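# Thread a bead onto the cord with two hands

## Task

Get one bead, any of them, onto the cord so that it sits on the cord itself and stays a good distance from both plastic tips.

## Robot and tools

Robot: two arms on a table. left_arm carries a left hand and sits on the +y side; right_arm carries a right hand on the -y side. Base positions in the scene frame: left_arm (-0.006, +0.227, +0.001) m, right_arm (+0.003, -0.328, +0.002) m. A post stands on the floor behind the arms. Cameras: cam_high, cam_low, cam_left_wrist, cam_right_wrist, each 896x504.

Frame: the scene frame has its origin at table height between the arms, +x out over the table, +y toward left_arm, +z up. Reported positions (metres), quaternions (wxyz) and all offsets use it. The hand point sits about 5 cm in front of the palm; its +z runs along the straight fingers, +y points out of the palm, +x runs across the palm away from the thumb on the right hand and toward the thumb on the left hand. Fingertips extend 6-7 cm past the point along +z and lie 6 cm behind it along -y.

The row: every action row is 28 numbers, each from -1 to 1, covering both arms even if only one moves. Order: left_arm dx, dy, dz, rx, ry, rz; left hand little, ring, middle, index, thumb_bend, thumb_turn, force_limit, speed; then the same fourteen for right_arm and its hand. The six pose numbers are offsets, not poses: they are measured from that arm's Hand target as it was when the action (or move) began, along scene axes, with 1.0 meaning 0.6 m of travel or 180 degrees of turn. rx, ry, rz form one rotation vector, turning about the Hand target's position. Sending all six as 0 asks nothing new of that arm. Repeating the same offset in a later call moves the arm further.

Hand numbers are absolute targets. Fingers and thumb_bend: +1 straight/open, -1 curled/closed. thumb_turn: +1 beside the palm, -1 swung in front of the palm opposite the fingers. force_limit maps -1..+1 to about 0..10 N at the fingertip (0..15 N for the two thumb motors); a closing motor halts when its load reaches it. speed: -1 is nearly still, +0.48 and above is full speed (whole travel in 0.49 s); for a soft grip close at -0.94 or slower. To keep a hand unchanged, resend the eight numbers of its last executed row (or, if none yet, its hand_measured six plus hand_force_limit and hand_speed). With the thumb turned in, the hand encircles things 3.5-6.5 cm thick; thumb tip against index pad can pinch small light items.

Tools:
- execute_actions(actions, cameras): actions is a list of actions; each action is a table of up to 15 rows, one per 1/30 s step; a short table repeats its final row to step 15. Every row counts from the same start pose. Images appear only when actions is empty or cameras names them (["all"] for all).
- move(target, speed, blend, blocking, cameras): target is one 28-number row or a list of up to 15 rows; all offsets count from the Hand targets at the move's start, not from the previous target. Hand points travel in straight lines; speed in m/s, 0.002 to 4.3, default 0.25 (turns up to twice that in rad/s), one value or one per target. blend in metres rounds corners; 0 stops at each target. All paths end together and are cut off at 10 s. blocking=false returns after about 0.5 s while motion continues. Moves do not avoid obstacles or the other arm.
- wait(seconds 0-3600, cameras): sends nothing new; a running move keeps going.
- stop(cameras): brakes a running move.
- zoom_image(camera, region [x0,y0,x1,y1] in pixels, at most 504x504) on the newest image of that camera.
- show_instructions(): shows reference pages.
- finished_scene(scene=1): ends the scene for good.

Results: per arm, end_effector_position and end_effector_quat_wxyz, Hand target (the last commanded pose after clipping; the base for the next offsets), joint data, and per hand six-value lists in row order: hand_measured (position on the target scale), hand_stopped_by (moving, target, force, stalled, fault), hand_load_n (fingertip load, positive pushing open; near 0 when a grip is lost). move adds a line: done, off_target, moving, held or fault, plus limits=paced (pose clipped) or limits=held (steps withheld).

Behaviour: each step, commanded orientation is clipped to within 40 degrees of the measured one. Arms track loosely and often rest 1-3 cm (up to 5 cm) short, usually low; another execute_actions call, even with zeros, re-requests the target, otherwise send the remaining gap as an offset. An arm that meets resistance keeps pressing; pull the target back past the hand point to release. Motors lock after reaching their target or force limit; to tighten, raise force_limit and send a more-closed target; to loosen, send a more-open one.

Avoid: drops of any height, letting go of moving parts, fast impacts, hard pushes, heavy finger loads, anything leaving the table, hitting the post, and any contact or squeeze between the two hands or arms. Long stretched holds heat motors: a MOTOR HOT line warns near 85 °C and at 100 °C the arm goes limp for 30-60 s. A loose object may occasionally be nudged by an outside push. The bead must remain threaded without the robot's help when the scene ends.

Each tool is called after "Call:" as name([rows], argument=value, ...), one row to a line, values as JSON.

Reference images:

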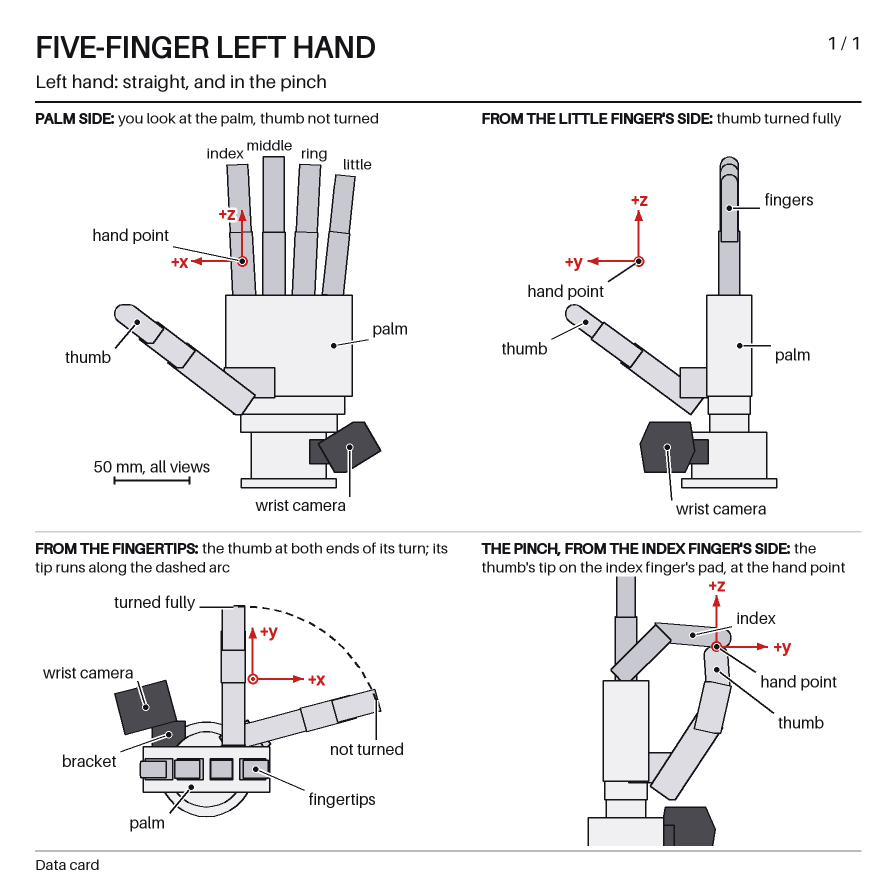

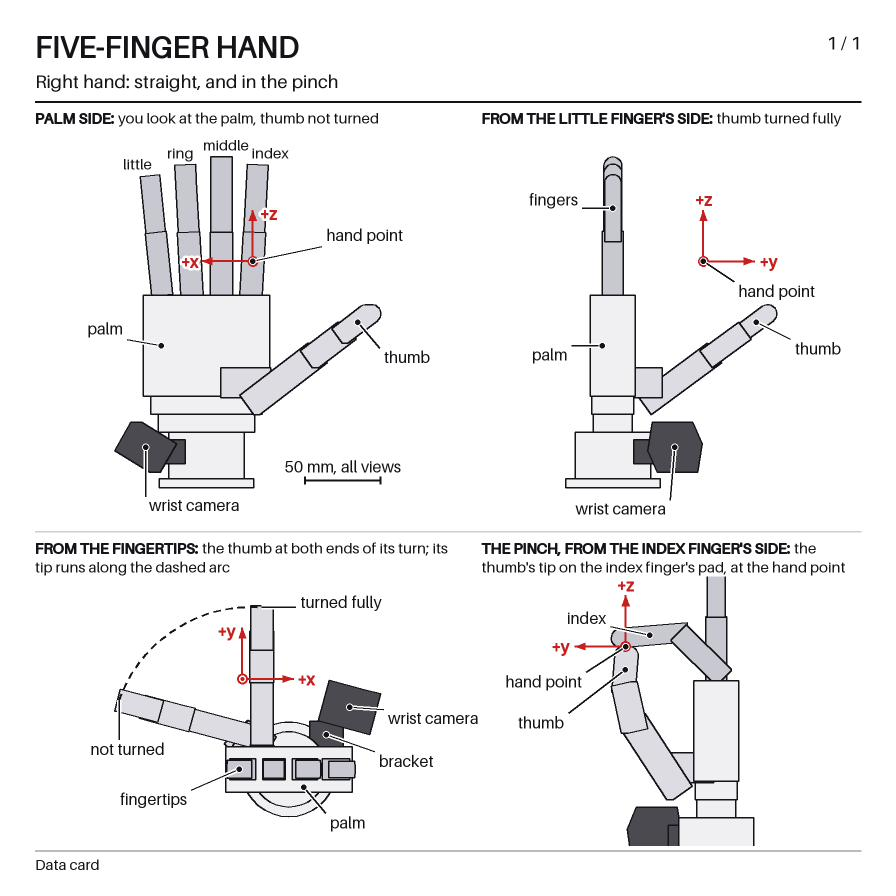

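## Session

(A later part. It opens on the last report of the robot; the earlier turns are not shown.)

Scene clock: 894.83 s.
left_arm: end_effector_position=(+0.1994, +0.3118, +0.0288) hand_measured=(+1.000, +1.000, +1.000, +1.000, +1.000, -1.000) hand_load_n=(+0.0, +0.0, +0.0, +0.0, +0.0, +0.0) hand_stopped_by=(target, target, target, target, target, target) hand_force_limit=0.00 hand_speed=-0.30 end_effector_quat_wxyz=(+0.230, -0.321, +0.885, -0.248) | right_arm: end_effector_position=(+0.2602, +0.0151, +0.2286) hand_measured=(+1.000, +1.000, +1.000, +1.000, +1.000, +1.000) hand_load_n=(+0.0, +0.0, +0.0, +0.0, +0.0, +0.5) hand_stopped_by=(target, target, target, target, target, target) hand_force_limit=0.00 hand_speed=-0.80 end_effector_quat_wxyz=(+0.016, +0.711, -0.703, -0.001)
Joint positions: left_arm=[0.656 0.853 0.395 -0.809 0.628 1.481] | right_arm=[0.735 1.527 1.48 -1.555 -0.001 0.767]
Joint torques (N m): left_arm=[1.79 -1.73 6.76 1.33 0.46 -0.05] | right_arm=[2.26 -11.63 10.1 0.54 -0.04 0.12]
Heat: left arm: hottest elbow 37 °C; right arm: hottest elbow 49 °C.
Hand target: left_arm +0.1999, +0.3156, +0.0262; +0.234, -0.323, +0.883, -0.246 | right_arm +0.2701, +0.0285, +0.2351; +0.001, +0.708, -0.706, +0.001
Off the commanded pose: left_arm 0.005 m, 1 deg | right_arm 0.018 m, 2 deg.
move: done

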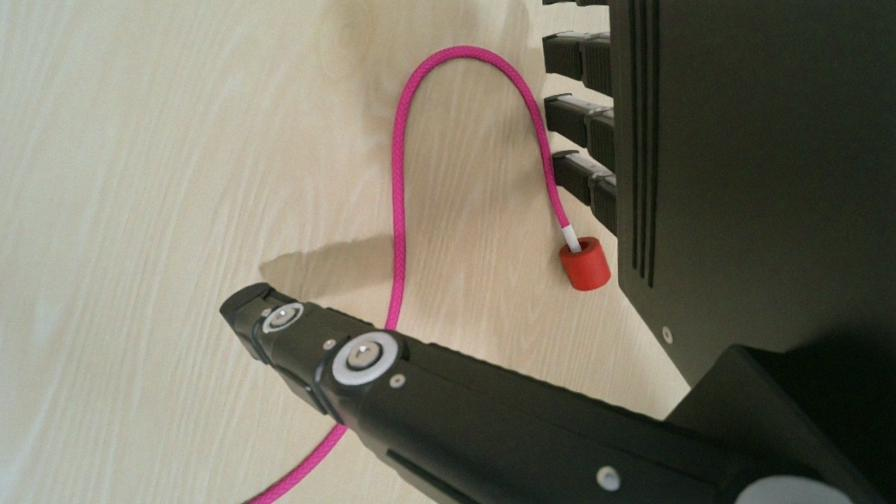

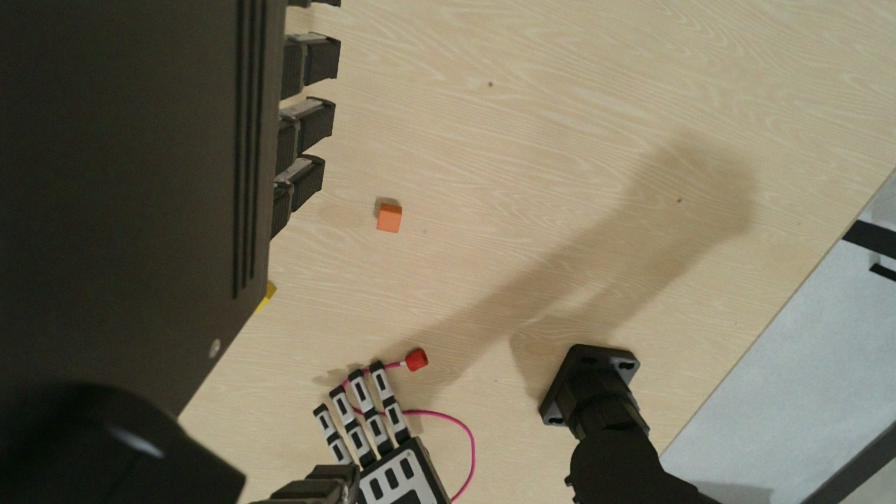

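Call:
move([
  [0,0,0.05,0,0,0,1,1,1,1,1,-1,0,-0.3,0,0,0,0,0,0,1,1,1,1,1,1,0,-0.8],
  [-0.018,0,0.05,0,0,0,1,1,1,1,1,-1,0,-0.3,0,0,0,0,0,0,1,1,1,1,1,1,0,-0.8],
  [-0.018,0,0.005,0,0,0,1,1,1,1,1,-1,0,-0.3,0,0,0,0,0,0,1,1,1,1,1,1,0,-0.8],
], speed=0.06, cameras=["cam_left_wrist","cam_right_wrist"])

Call:
zoom_image(camera="cam_left_wrist", region=[400, 60, 660, 300])

Call:
zoom_image(camera="cam_right_wrist", region=[270, 300, 470, 480])

Scene clock: 925.93 s.
left_arm: end_effector_position=(+0.1913, +0.3143, +0.0354) hand_measured=(+1.000, +1.000, +1.000, +1.000, +1.000, -1.000) hand_load_n=(+0.0, +0.0, +0.0, +0.0, +0.0, +0.0) hand_stopped_by=(target, target, target, target, target, target) hand_force_limit=0.00 hand_speed=-0.30 end_effector_quat_wxyz=(+0.234, -0.319, +0.885, -0.246) | right_arm: end_effector_position=(+0.2602, +0.0151, +0.2286) hand_measured=(+1.000, +1.000, +1.000, +1.000, +1.000, +1.000) hand_load_n=(+0.0, +0.0, +0.0, +0.0, +0.0, +0.0) hand_stopped_by=(target, target, target, target, target, target) hand_force_limit=0.00 hand_speed=-0.80 end_effector_quat_wxyz=(+0.016, +0.711, -0.703, -0.001)
Joint positions: left_arm=[0.695 0.819 0.4 -0.867 0.64 1.528] | right_arm=[0.735 1.527 1.48 -1.555 -0.001 0.767]
Joint torques (N m): left_arm=[1.85 -1.44 6.15 1.29 0.47 -0.05] | right_arm=[2.32 -11.34 10.11 0.59 -0.01 0.13]
Heat: left arm: hottest elbow 38 °C; right arm: hottest elbow 50 °C.
Hand target: left_arm +0.1890, +0.3156, +0.0291; +0.235, -0.323, +0.883, -0.246 | right_arm +0.2701, +0.0285, +0.2351; +0.001, +0.708, -0.706, +0.001
Off the commanded pose: left_arm 0.007 m, 0 deg | right_arm 0.018 m, 2 deg.
move: done

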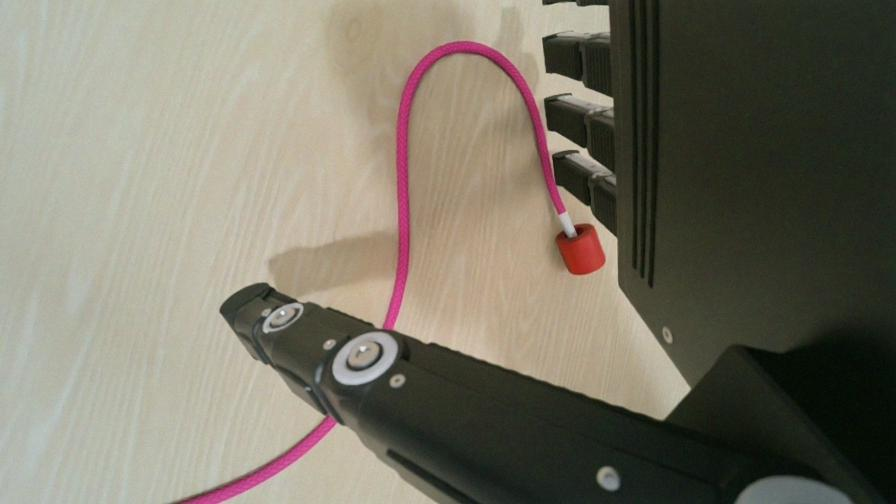

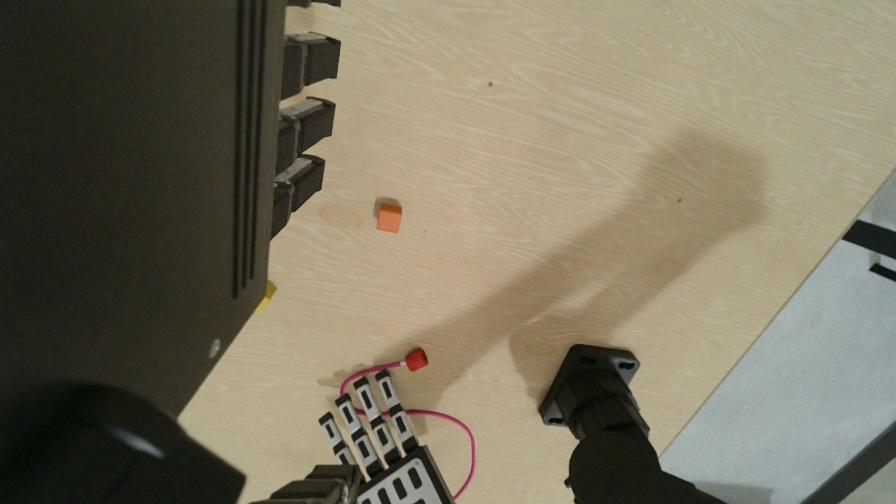

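Scaled by 1.938 from the camera's image (finer frame: 1280x720).

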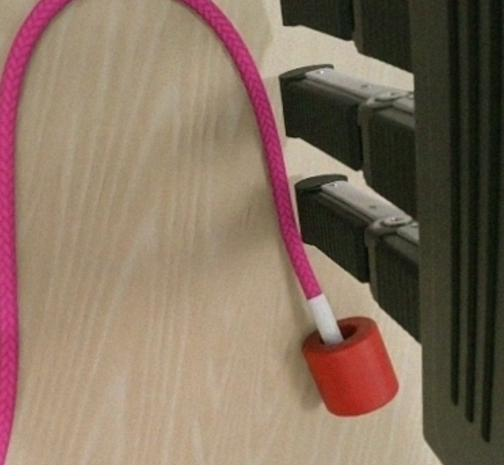

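Scaled by 2.520 from the camera's image (finer frame: 1280x720).

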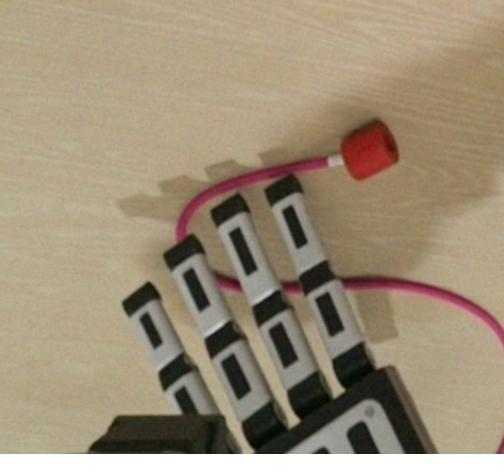

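Call:
move(target=[-0.01,-0.008,-0.028,0,0,0,1,1,1,1,1,-1,0,-0.3,0,0,0,0,0,0,1,1,1,1,1,1,0,-0.8], speed=0.05, cameras=["cam_left_wrist","cam_right_wrist"])

Call:
zoom_image(camera="cam_left_wrist", region=[400, 60, 660, 300])

Call:
zoom_image(camera="cam_right_wrist", region=[270, 300, 470, 480])

Scene clock: 934.53 s.
left_arm: end_effector_position=(+0.1914, +0.3087, +0.0248) hand_measured=(+1.000, +1.000, +1.000, +1.000, +1.000, -1.000) hand_load_n=(+0.0, +0.0, +0.0, +0.5, +0.0, +0.0) hand_stopped_by=(target, target, target, target, target, target) hand_force_limit=0.00 hand_speed=-0.30 end_effector_quat_wxyz=(+0.241, -0.315, +0.882, -0.255) | right_arm: end_effector_position=(+0.2602, +0.0151, +0.2286) hand_measured=(+1.000, +1.000, +1.000, +1.000, +1.000, +1.000) hand_load_n=(+0.0, +0.0, +0.0, +0.0, +0.0, +0.0) hand_stopped_by=(target, target, target, target, target, target) hand_force_limit=0.00 hand_speed=-0.80 end_effector_quat_wxyz=(+0.016, +0.711, -0.703, -0.001)
Joint positions: left_arm=[0.697 0.819 0.364 -0.822 0.664 1.528] | right_arm=[0.735 1.527 1.48 -1.555 -0.001 0.767]
Joint torques (N m): left_arm=[1.85 -1.14 5.26 1.31 -0.32 0] | right_arm=[2.43 -11.05 9.98 0.47 -0.03 0.14]
Heat: left arm: hottest elbow 38 °C; right arm: hottest elbow 50 °C.
Hand target: left_arm +0.1831, +0.3109, +0.0124; +0.235, -0.323, +0.883, -0.246 | right_arm +0.2701, +0.0285, +0.2351; +0.001, +0.708, -0.706, +0.001
Off the commanded pose: left_arm 0.015 m, 2 deg | right_arm 0.018 m, 2 deg.
move: off_target (left_arm)

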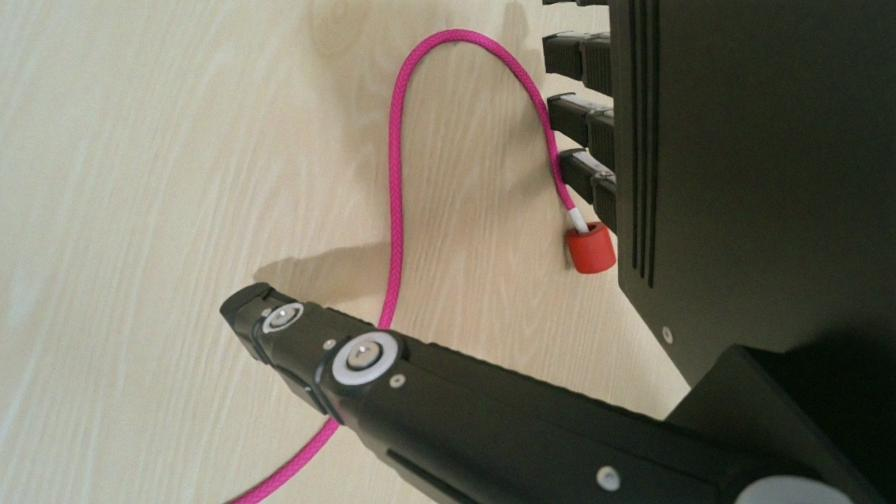

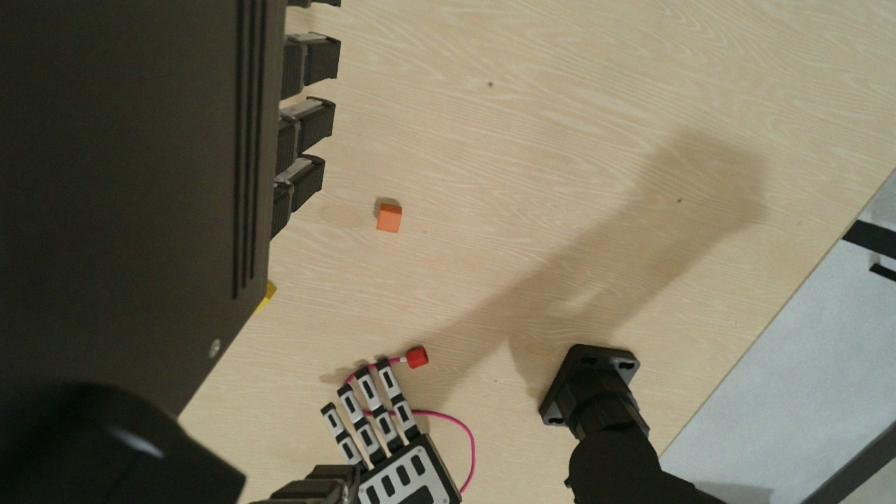

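Scaled by 1.938 from the camera's image (finer frame: 1280x720).

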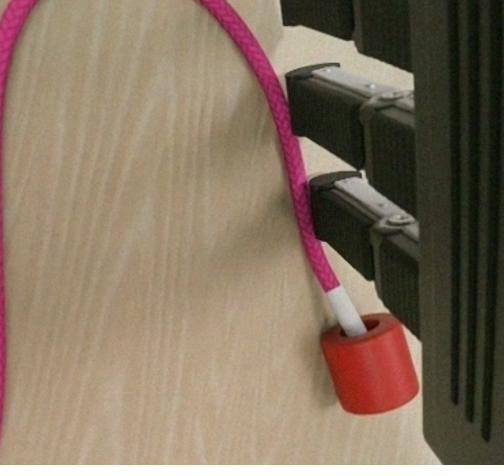

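Scaled by 2.520 from the camera's image (finer frame: 1280x720).

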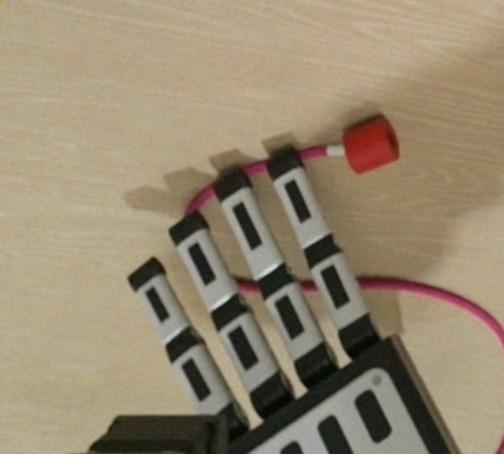

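Call:
move([
  [0,0,0.07,0,0,0,1,1,1,1,1,-1,0,-0.3,0,0,0,0,0,0,1,1,1,1,1,1,0,-0.8],
  [-0.004,0.016,0.07,0,0,0,1,1,1,1,1,-1,0,-0.3,0,0,0,0,0,0,1,1,1,1,1,1,0,-0.8],
  [-0.004,0.016,0.026,0,0,0,1,1,1,1,1,-1,0,-0.3,0,0,0,0,0,0,1,1,1,1,1,1,0,-0.8],
], speed=0.06, cameras=["cam_left_wrist","cam_right_wrist"])

Call:
zoom_image(camera="cam_left_wrist", region=[400, 60, 660, 300])

Call:
zoom_image(camera="cam_right_wrist", region=[270, 300, 470, 480])

Scene clock: 945.87 s.
left_arm: end_effector_position=(+0.1804, +0.3170, +0.0307) hand_measured=(+1.000, +1.000, +1.000, +1.000, +1.000, -1.000) hand_load_n=(+0.0, +0.0, +0.0, +0.0, +0.0, +0.0) hand_stopped_by=(target, target, target, target, target, target) hand_force_limit=0.00 hand_speed=-0.30 end_effector_quat_wxyz=(+0.230, -0.321, +0.885, -0.248) | right_arm: end_effector_position=(+0.2602, +0.0151, +0.2286) hand_measured=(+1.000, +1.000, +1.000, +1.000, +1.000, +1.000) hand_load_n=(+0.0, +0.0, +0.0, +0.0, +0.0, +0.5) hand_stopped_by=(target, target, target, target, target, target) hand_force_limit=0.00 hand_speed=-0.80 end_effector_quat_wxyz=(+0.016, +0.711, -0.703, -0.001)
Joint positions: left_arm=[0.748 0.821 0.391 -0.902 0.653 1.591] | right_arm=[0.735 1.527 1.48 -1.555 -0.001 0.767]
Joint torques (N m): left_arm=[1.79 -1.26 6.72 1.18 0.47 -0.04] | right_arm=[2.26 -11.46 10 0.55 -0.02 0.12]
Heat: left arm: hottest elbow 37 °C; right arm: hottest elbow 50 °C.
Hand target: left_arm +0.1806, +0.3205, +0.0279; +0.234, -0.323, +0.883, -0.246 | right_arm +0.2701, +0.0285, +0.2351; +0.001, +0.708, -0.706, +0.001
Off the commanded pose: left_arm 0.004 m, 1 deg | right_arm 0.018 m, 2 deg.
move: done

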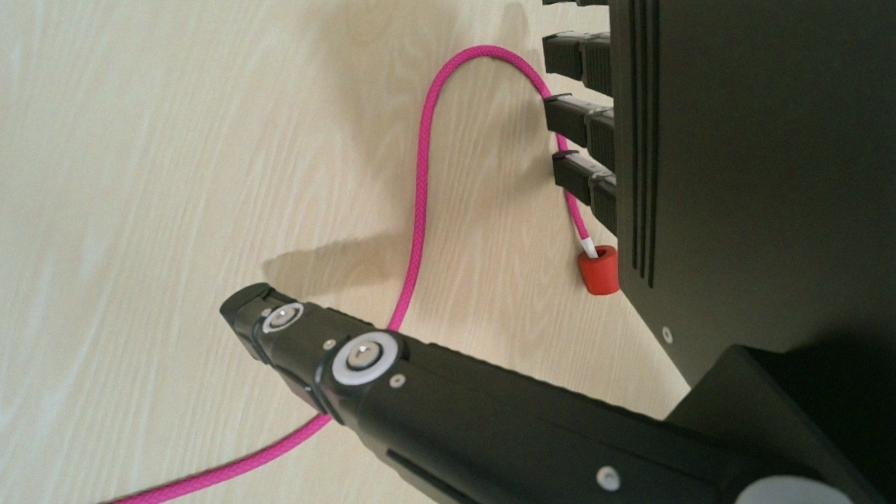

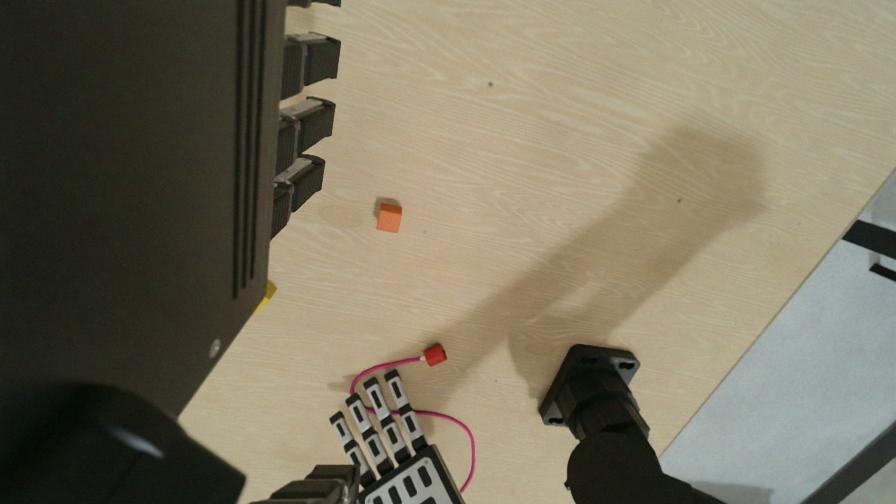

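Scaled by 1.938 from the camera's image (finer frame: 1280x720).

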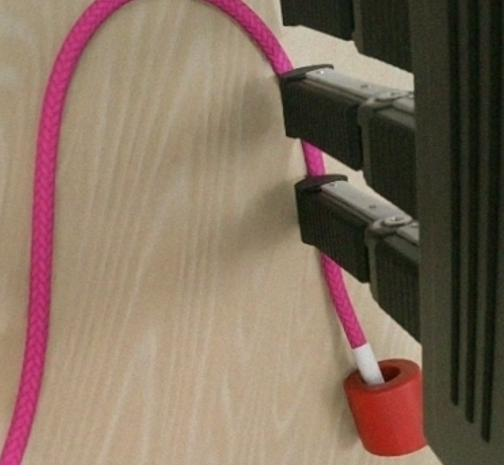

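Scaled by 2.520 from the camera's image (finer frame: 1280x720).

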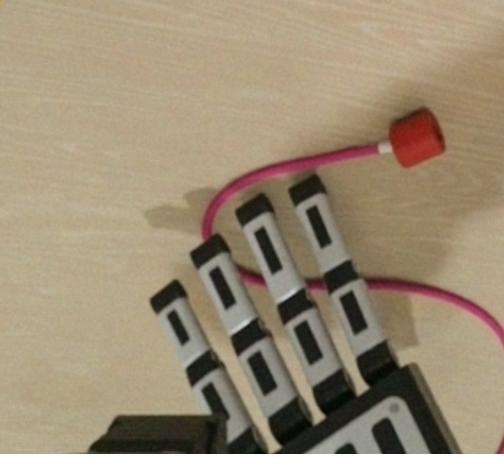

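Call:
move([
  [0,0,0.03,0,0,0,1,1,1,1,1,-1,0,-0.3,0,0,0,0,0,0,1,1,1,1,1,1,0,-0.8],
  [-0.024,-0.032,0.03,0,0,0,1,1,1,1,1,-1,0,-0.3,0,0,0,0,0,0,1,1,1,1,1,1,0,-0.8],
  [-0.024,-0.032,0.003,0,0,0,1,1,1,1,1,-1,0,-0.3,0,0,0,0,0,0,1,1,1,1,1,1,0,-0.8],
], speed=0.06, cameras=["cam_left_wrist","cam_right_wrist"])

Call:
zoom_image(camera="cam_left_wrist", region=[400, 60, 660, 300])

Call:
zoom_image(camera="cam_right_wrist", region=[320, 300, 520, 480])

Scene clock: 964.03 s.
left_arm: end_effector_position=(+0.1662, +0.3022, +0.0342) hand_measured=(+1.000, +1.000, +1.000, +1.000, +1.000, -1.000) hand_load_n=(+0.0, +0.0, +0.0, +0.0, +0.0, +0.0) hand_stopped_by=(target, target, target, target, target, target) hand_force_limit=0.00 hand_speed=-0.30 end_effector_quat_wxyz=(+0.236, -0.322, +0.884, -0.245) | right_arm: end_effector_position=(+0.2602, +0.0151, +0.2286) hand_measured=(+1.000, +1.000, +1.000, +1.000, +1.000, +1.000) hand_load_n=(+0.0, +0.0, +0.0, +0.0, +0.0, +0.0) hand_stopped_by=(target, target, target, target, target, target) hand_force_limit=0.00 hand_speed=-0.80 end_effector_quat_wxyz=(+0.016, +0.711, -0.703, -0.001)
Joint positions: left_arm=[0.748 0.704 0.357 -0.969 0.653 1.582] | right_arm=[0.735 1.527 1.48 -1.555 -0.001 0.767]
Joint torques (N m): left_arm=[0.32 -0.15 6.65 1.13 0.34 -0.17] | right_arm=[2.43 -11.4 10.07 0.51 -0.05 0.14]
Heat: left arm: hottest elbow 38 °C; right arm: hottest elbow 50 °C.
Hand target: left_arm +0.1663, +0.3013, +0.0298; +0.235, -0.323, +0.883, -0.246 | right_arm +0.2701, +0.0285, +0.2351; +0.001, +0.708, -0.706, +0.001
Off the commanded pose: left_arm 0.005 m, 0 deg | right_arm 0.018 m, 2 deg.
move: done

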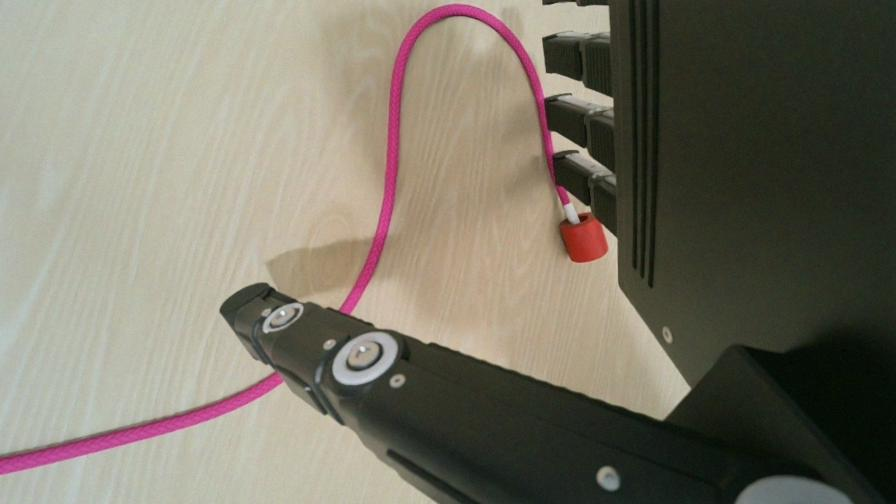

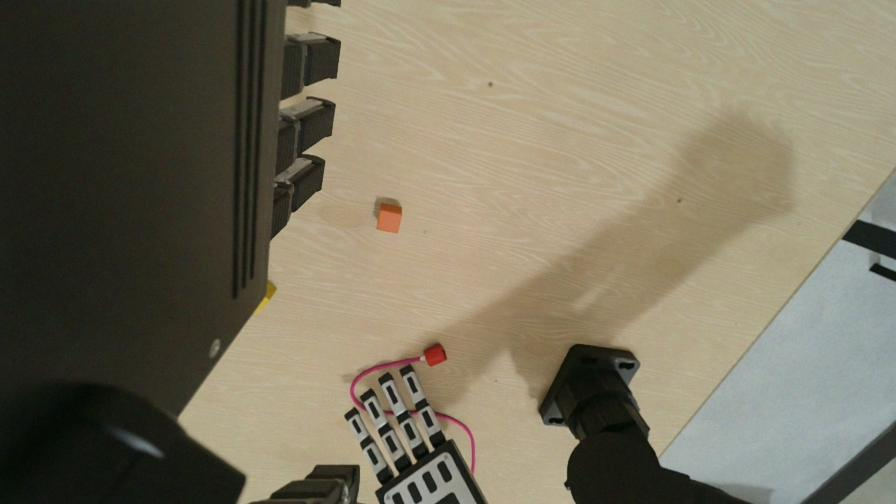

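Scaled by 1.938 from the camera's image (finer frame: 1280x720).

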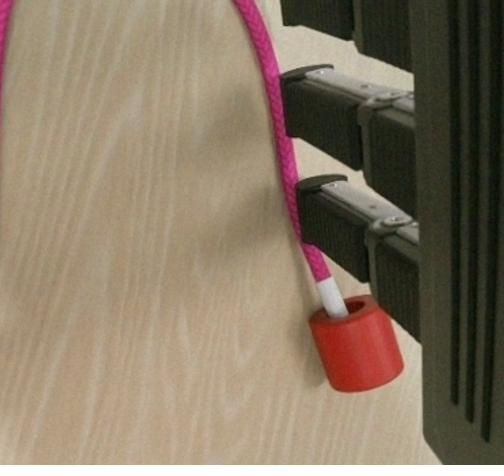

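Scaled by 2.520 from the camera's image (finer frame: 1280x720).

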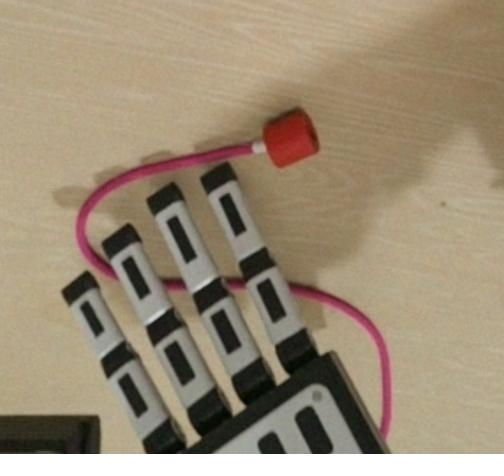

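Call:
move(target=[0.001,-0.0033,-0.0247,0,0,0,1,1,1,1,1,-1,0,-0.3,0,0,0,0,0,0,1,1,1,1,1,1,0,-0.8], speed=0.04, cameras=["cam_left_wrist","cam_right_wrist"])

Call:
zoom_image(camera="cam_left_wrist", region=[400, 60, 660, 300])

Call:
zoom_image(camera="cam_right_wrist", region=[320, 300, 520, 480])

Scene clock: 982.10 s.
left_arm: end_effector_position=(+0.1690, +0.3041, +0.0239) hand_measured=(+1.000, +1.000, +1.000, +1.000, +1.000, -1.000) hand_load_n=(+0.0, +0.0, +0.0, +0.0, +0.0, +0.0) hand_stopped_by=(target, target, target, target, target, target) hand_force_limit=0.00 hand_speed=-0.30 end_effector_quat_wxyz=(+0.243, -0.325, +0.881, -0.243) | right_arm: end_effector_position=(+0.2602, +0.0151, +0.2286) hand_measured=(+1.000, +1.000, +1.000, +1.000, +1.000, +1.000) hand_load_n=(+0.0, +0.0, +0.0, +0.0, +0.0, +0.0) hand_stopped_by=(target, target, target, target, target, target) hand_force_limit=0.00 hand_speed=-0.80 end_effector_quat_wxyz=(+0.016, +0.711, -0.703, -0.001)
Joint positions: left_arm=[0.748 0.719 0.33 -0.906 0.655 1.567] | right_arm=[0.735 1.527 1.48 -1.555 -0.001 0.767]
Joint torques (N m): left_arm=[-0.44 0.32 6.04 1.36 0.18 -0.13] | right_arm=[2.08 -11.46 10.03 0.62 -0.02 0.15]
Heat: left arm: hottest elbow 38 °C; right arm: hottest elbow 50 °C.
Hand target: left_arm +0.1669, +0.2993, +0.0149; +0.235, -0.323, +0.883, -0.246 | right_arm +0.2701, +0.0285, +0.2351; +0.001, +0.708, -0.706, +0.001
Off the commanded pose: left_arm 0.010 m, 1 deg | right_arm 0.018 m, 2 deg.
move: done

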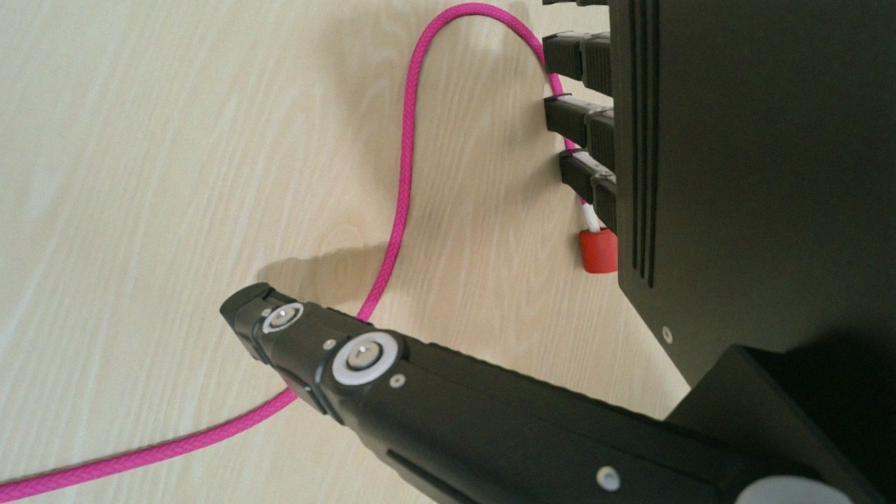

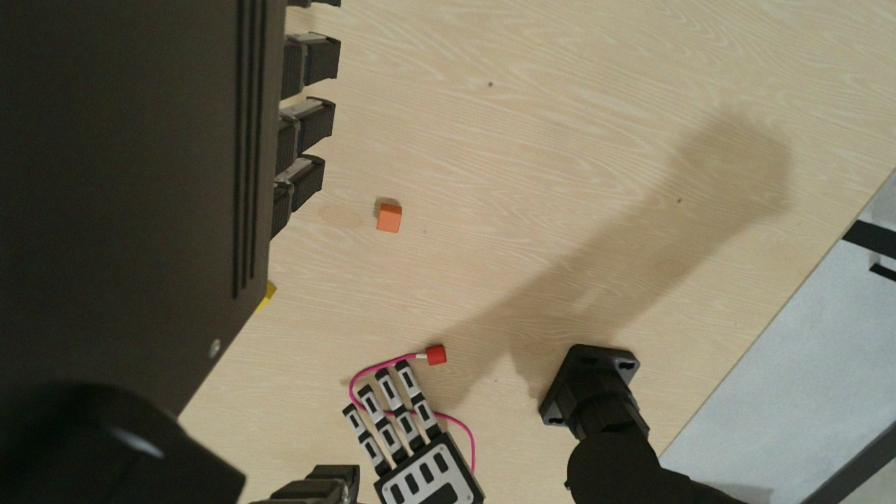

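Scaled by 1.938 from the camera's image (finer frame: 1280x720).

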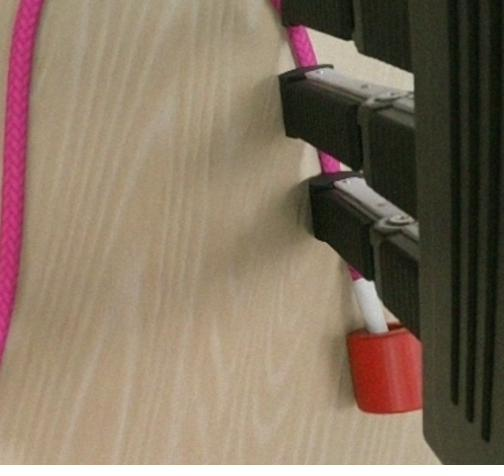

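Scaled by 2.520 from the camera's image (finer frame: 1280x720).

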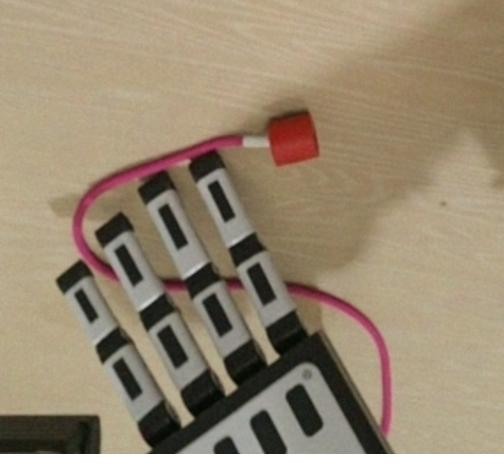

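Call:
move([
  [0.0035,0.0078,0.058,0,0,0,1,1,1,1,1,-1,0,-0.3,0,0,0,0,0,0,1,1,1,1,1,1,0,-0.8],
  [0.0012,-0.0028,0.058,0,0,0,1,1,1,1,1,-1,0,-0.3,0,0,0,0,0,0,1,1,1,1,1,1,0,-0.8],
  [0.0012,-0.0028,0.025,0,0,0,1,1,1,1,1,-1,0,-0.3,0,0,0,0,0,0,1,1,1,1,1,1,0,-0.8],
], speed=0.05, cameras=["cam_left_wrist","cam_right_wrist"])

Call:
zoom_image(camera="cam_left_wrist", region=[400, 60, 660, 300])

Call:
zoom_image(camera="cam_right_wrist", region=[320, 300, 520, 480])

Scene clock: 997.90 s.
left_arm: end_effector_position=(+0.1652, +0.2979, +0.0317) hand_measured=(+1.000, +1.000, +1.000, +1.000, +1.000, -1.000) hand_load_n=(+0.0, +0.0, +0.0, +0.0, -0.5, +0.0) hand_stopped_by=(target, target, target, target, target, target) hand_force_limit=0.00 hand_speed=-0.30 end_effector_quat_wxyz=(+0.234, -0.327, +0.882, -0.246) | right_arm: end_effector_position=(+0.2602, +0.0151, +0.2286) hand_measured=(+1.000, +1.000, +1.000, +1.000, +1.000, +1.000) hand_load_n=(+0.0, +0.0, +0.0, +0.0, +0.0, +0.0) hand_stopped_by=(target, target, target, target, target, target) hand_force_limit=0.00 hand_speed=-0.80 end_effector_quat_wxyz=(+0.016, +0.711, -0.703, -0.001)
Joint positions: left_arm=[0.734 0.691 0.345 -0.96 0.649 1.554] | right_arm=[0.735 1.527 1.48 -1.555 -0.001 0.767]
Joint torques (N m): left_arm=[-0.32 -0.09 7.21 1.25 0.28 -0.16] | right_arm=[2.37 -11.22 10.07 0.51 -0.01 0.13]
Heat: left arm: hottest elbow 38 °C; right arm: hottest elbow 50 °C.
Hand target: left_arm +0.1675, +0.2976, +0.0299; +0.234, -0.323, +0.883, -0.246 | right_arm +0.2701, +0.0285, +0.2351; +0.001, +0.708, -0.706, +0.001
Off the commanded pose: left_arm 0.003 m, 0 deg | right_arm 0.018 m, 2 deg.
move: done

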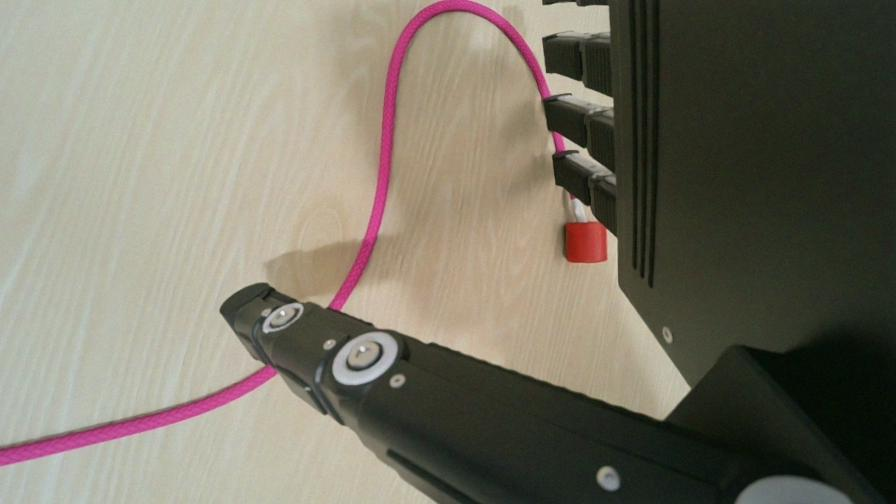

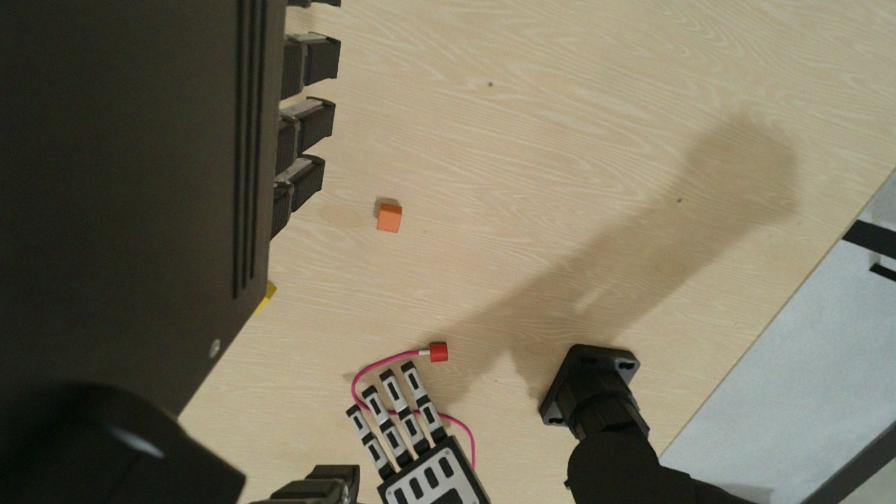

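Scaled by 1.938 from the camera's image (finer frame: 1280x720).

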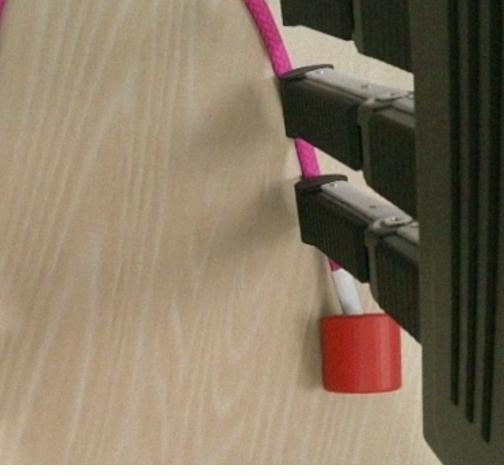

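Scaled by 2.520 from the camera's image (finer frame: 1280x720).

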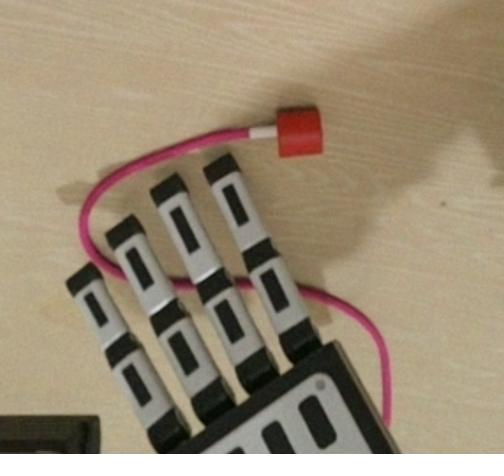

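Call:
move([
  [0,0,0.15,0,0,0,1,1,1,1,-1,-1,0,-0.3,0,0,0,0,0,0,1,1,1,1,1,1,0,-0.8],
  [-0.085,-0.0477,0.15,0.0809,0.206,0.0523,1,1,1,1,-1,-1,0,-0.3,0,0,0,0,0,0,1,1,1,1,1,1,0,-0.8],
], speed=0.15, cameras=["cam_high","cam_left_wrist","cam_right_wrist"])

Scene clock: 1116.10 s.
left_arm: end_effector_position=(+0.1015, +0.2684, +0.1030) hand_measured=(+1.000, +1.000, +1.000, +1.000, -0.950, -1.000) hand_load_n=(+0.0, +0.0, +0.0, +0.0, +9.5, +0.5) hand_stopped_by=(target, target, target, target, force, target) hand_force_limit=0.00 hand_speed=-0.30 end_effector_quat_wxyz=(-0.017, -0.426, +0.905, +0.004) | right_arm: end_effector_position=(+0.2602, +0.0151, +0.2286) hand_measured=(+1.000, +1.000, +1.000, +1.000, +1.000, +1.000) hand_load_n=(+0.0, +0.0, +0.0, +0.0, +0.0, +0.0) hand_stopped_by=(target, target, target, target, target, target) hand_force_limit=0.00 hand_speed=-0.80 end_effector_quat_wxyz=(+0.016, +0.711, -0.703, -0.001)
Joint positions: left_arm=[0.109 0.818 0.593 -1.381 0.002 0.85] | right_arm=[0.735 1.527 1.48 -1.555 -0.001 0.767]
Joint torques (N m): left_arm=[-0.5 -1.73 11.07 -0.72 -0.27 -0.19] | right_arm=[2.32 -11.58 9.95 0.58 -0.04 0.14]
Motor temperatures (°C): left_arm=[24 28 41 27 24 27] | right_arm=[25 30 51 22 27 26]
Heat: left arm: hottest elbow 41 °C; right arm: hottest elbow 51 °C.
Hand target: left_arm +0.1165, +0.2690, +0.1199; +0.000, -0.423, +0.906, +0.001 | right_arm +0.2701, +0.0285, +0.2351; +0.001, +0.708, -0.706, +0.001
Off the commanded pose: left_arm 0.023 m, 2 deg | right_arm 0.018 m, 2 deg.
move: off_target (left_arm)

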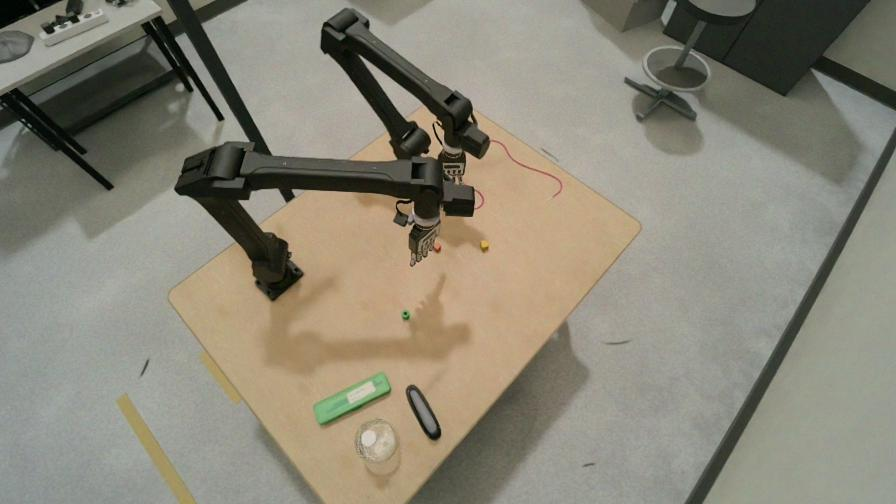

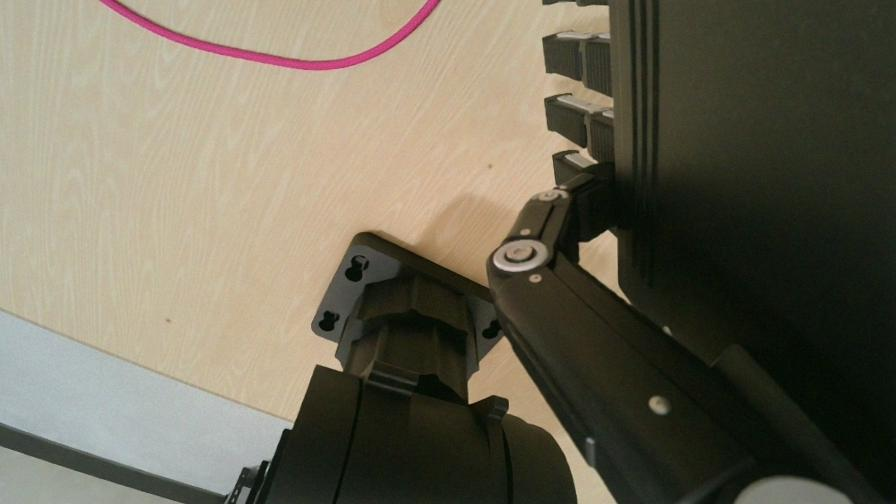

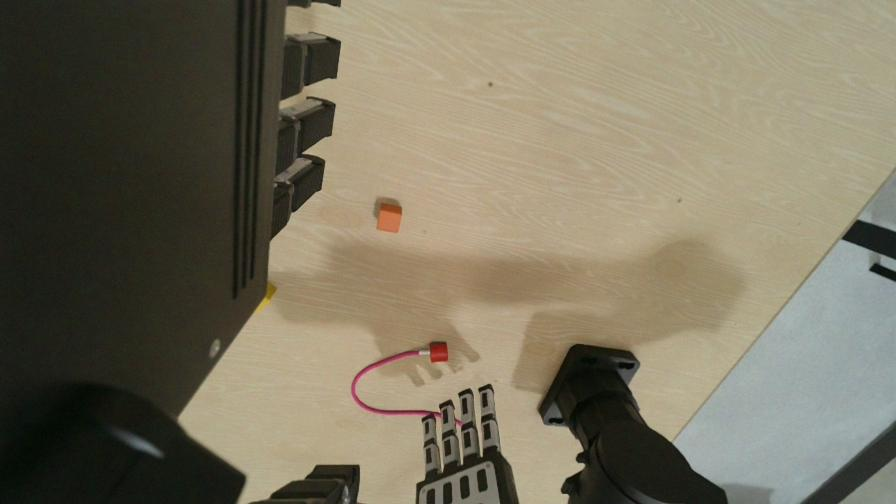

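Call:
move(target=[-0.0058,0.0133,-0.07,0,0,0,1,1,1,1,-0.75,-1,0,-0.3,0,0,0,0,0,0,1,1,1,1,1,1,0,-0.8], speed=0.1, cameras=["cam_right_wrist"])

Call:
zoom_image(camera="cam_right_wrist", region=[340, 300, 540, 480])

Scene clock: 1142.30 s.
left_arm: end_effector_position=(+0.1136, +0.2741, +0.0821) hand_measured=(+1.000, +1.000, +1.000, +1.000, -0.750, -1.000) hand_load_n=(+0.0, +0.0, +0.0, +0.0, +0.0, +0.0) hand_stopped_by=(target, target, target, target, target, target) hand_force_limit=0.00 hand_speed=-0.30 end_effector_quat_wxyz=(+0.000, -0.419, +0.908, -0.001) | right_arm: end_effector_position=(+0.2602, +0.0151, +0.2286) hand_measured=(+1.000, +1.000, +1.000, +1.000, +1.000, +1.000) hand_load_n=(+0.0, +0.0, +0.0, +0.0, +0.0, +0.0) hand_stopped_by=(target, target, target, target, target, target) hand_force_limit=0.00 hand_speed=-0.80 end_effector_quat_wxyz=(+0.016, +0.711, -0.703, -0.001)
Joint positions: left_arm=[0.123 0.846 0.555 -1.279 0.001 0.877] | right_arm=[0.735 1.527 1.48 -1.555 -0.001 0.767]
Joint torques (N m): left_arm=[2.08 -1.79 6.46 0.55 -0.23 -0.05] | right_arm=[2.49 -11.46 10.04 0.51 -0.05 0.13]
Motor temperatures (°C): left_arm=[24 28 46 27 24 27] | right_arm=[25 30 51 22 27 26]
Heat: left arm: hottest elbow 46 °C; right arm: hottest elbow 51 °C.
Hand target: left_arm +0.1131, +0.2769, +0.0779; +0.000, -0.423, +0.906, +0.001 | right_arm +0.2701, +0.0285, +0.2351; +0.001, +0.708, -0.706, +0.001
Off the commanded pose: left_arm 0.005 m, 0 deg | right_arm 0.018 m, 2 deg.
move: done

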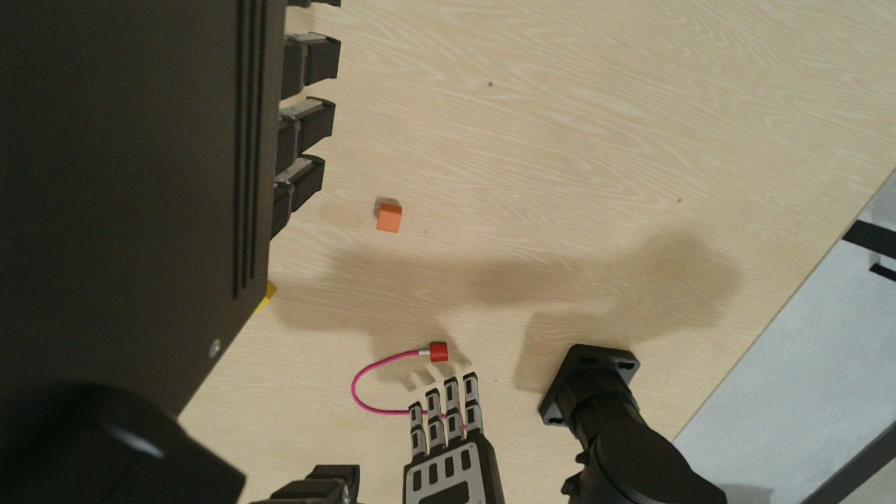

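Scaled by 2.520 from the camera's image (finer frame: 1280x720).

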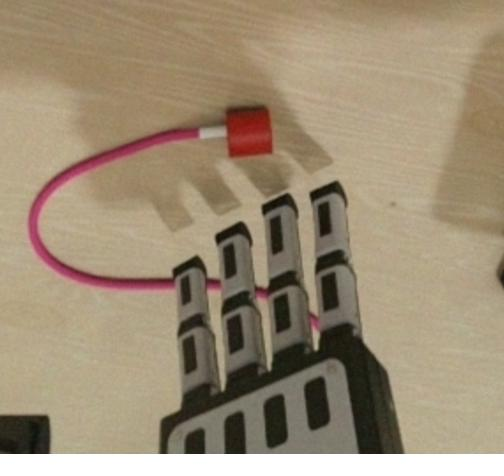

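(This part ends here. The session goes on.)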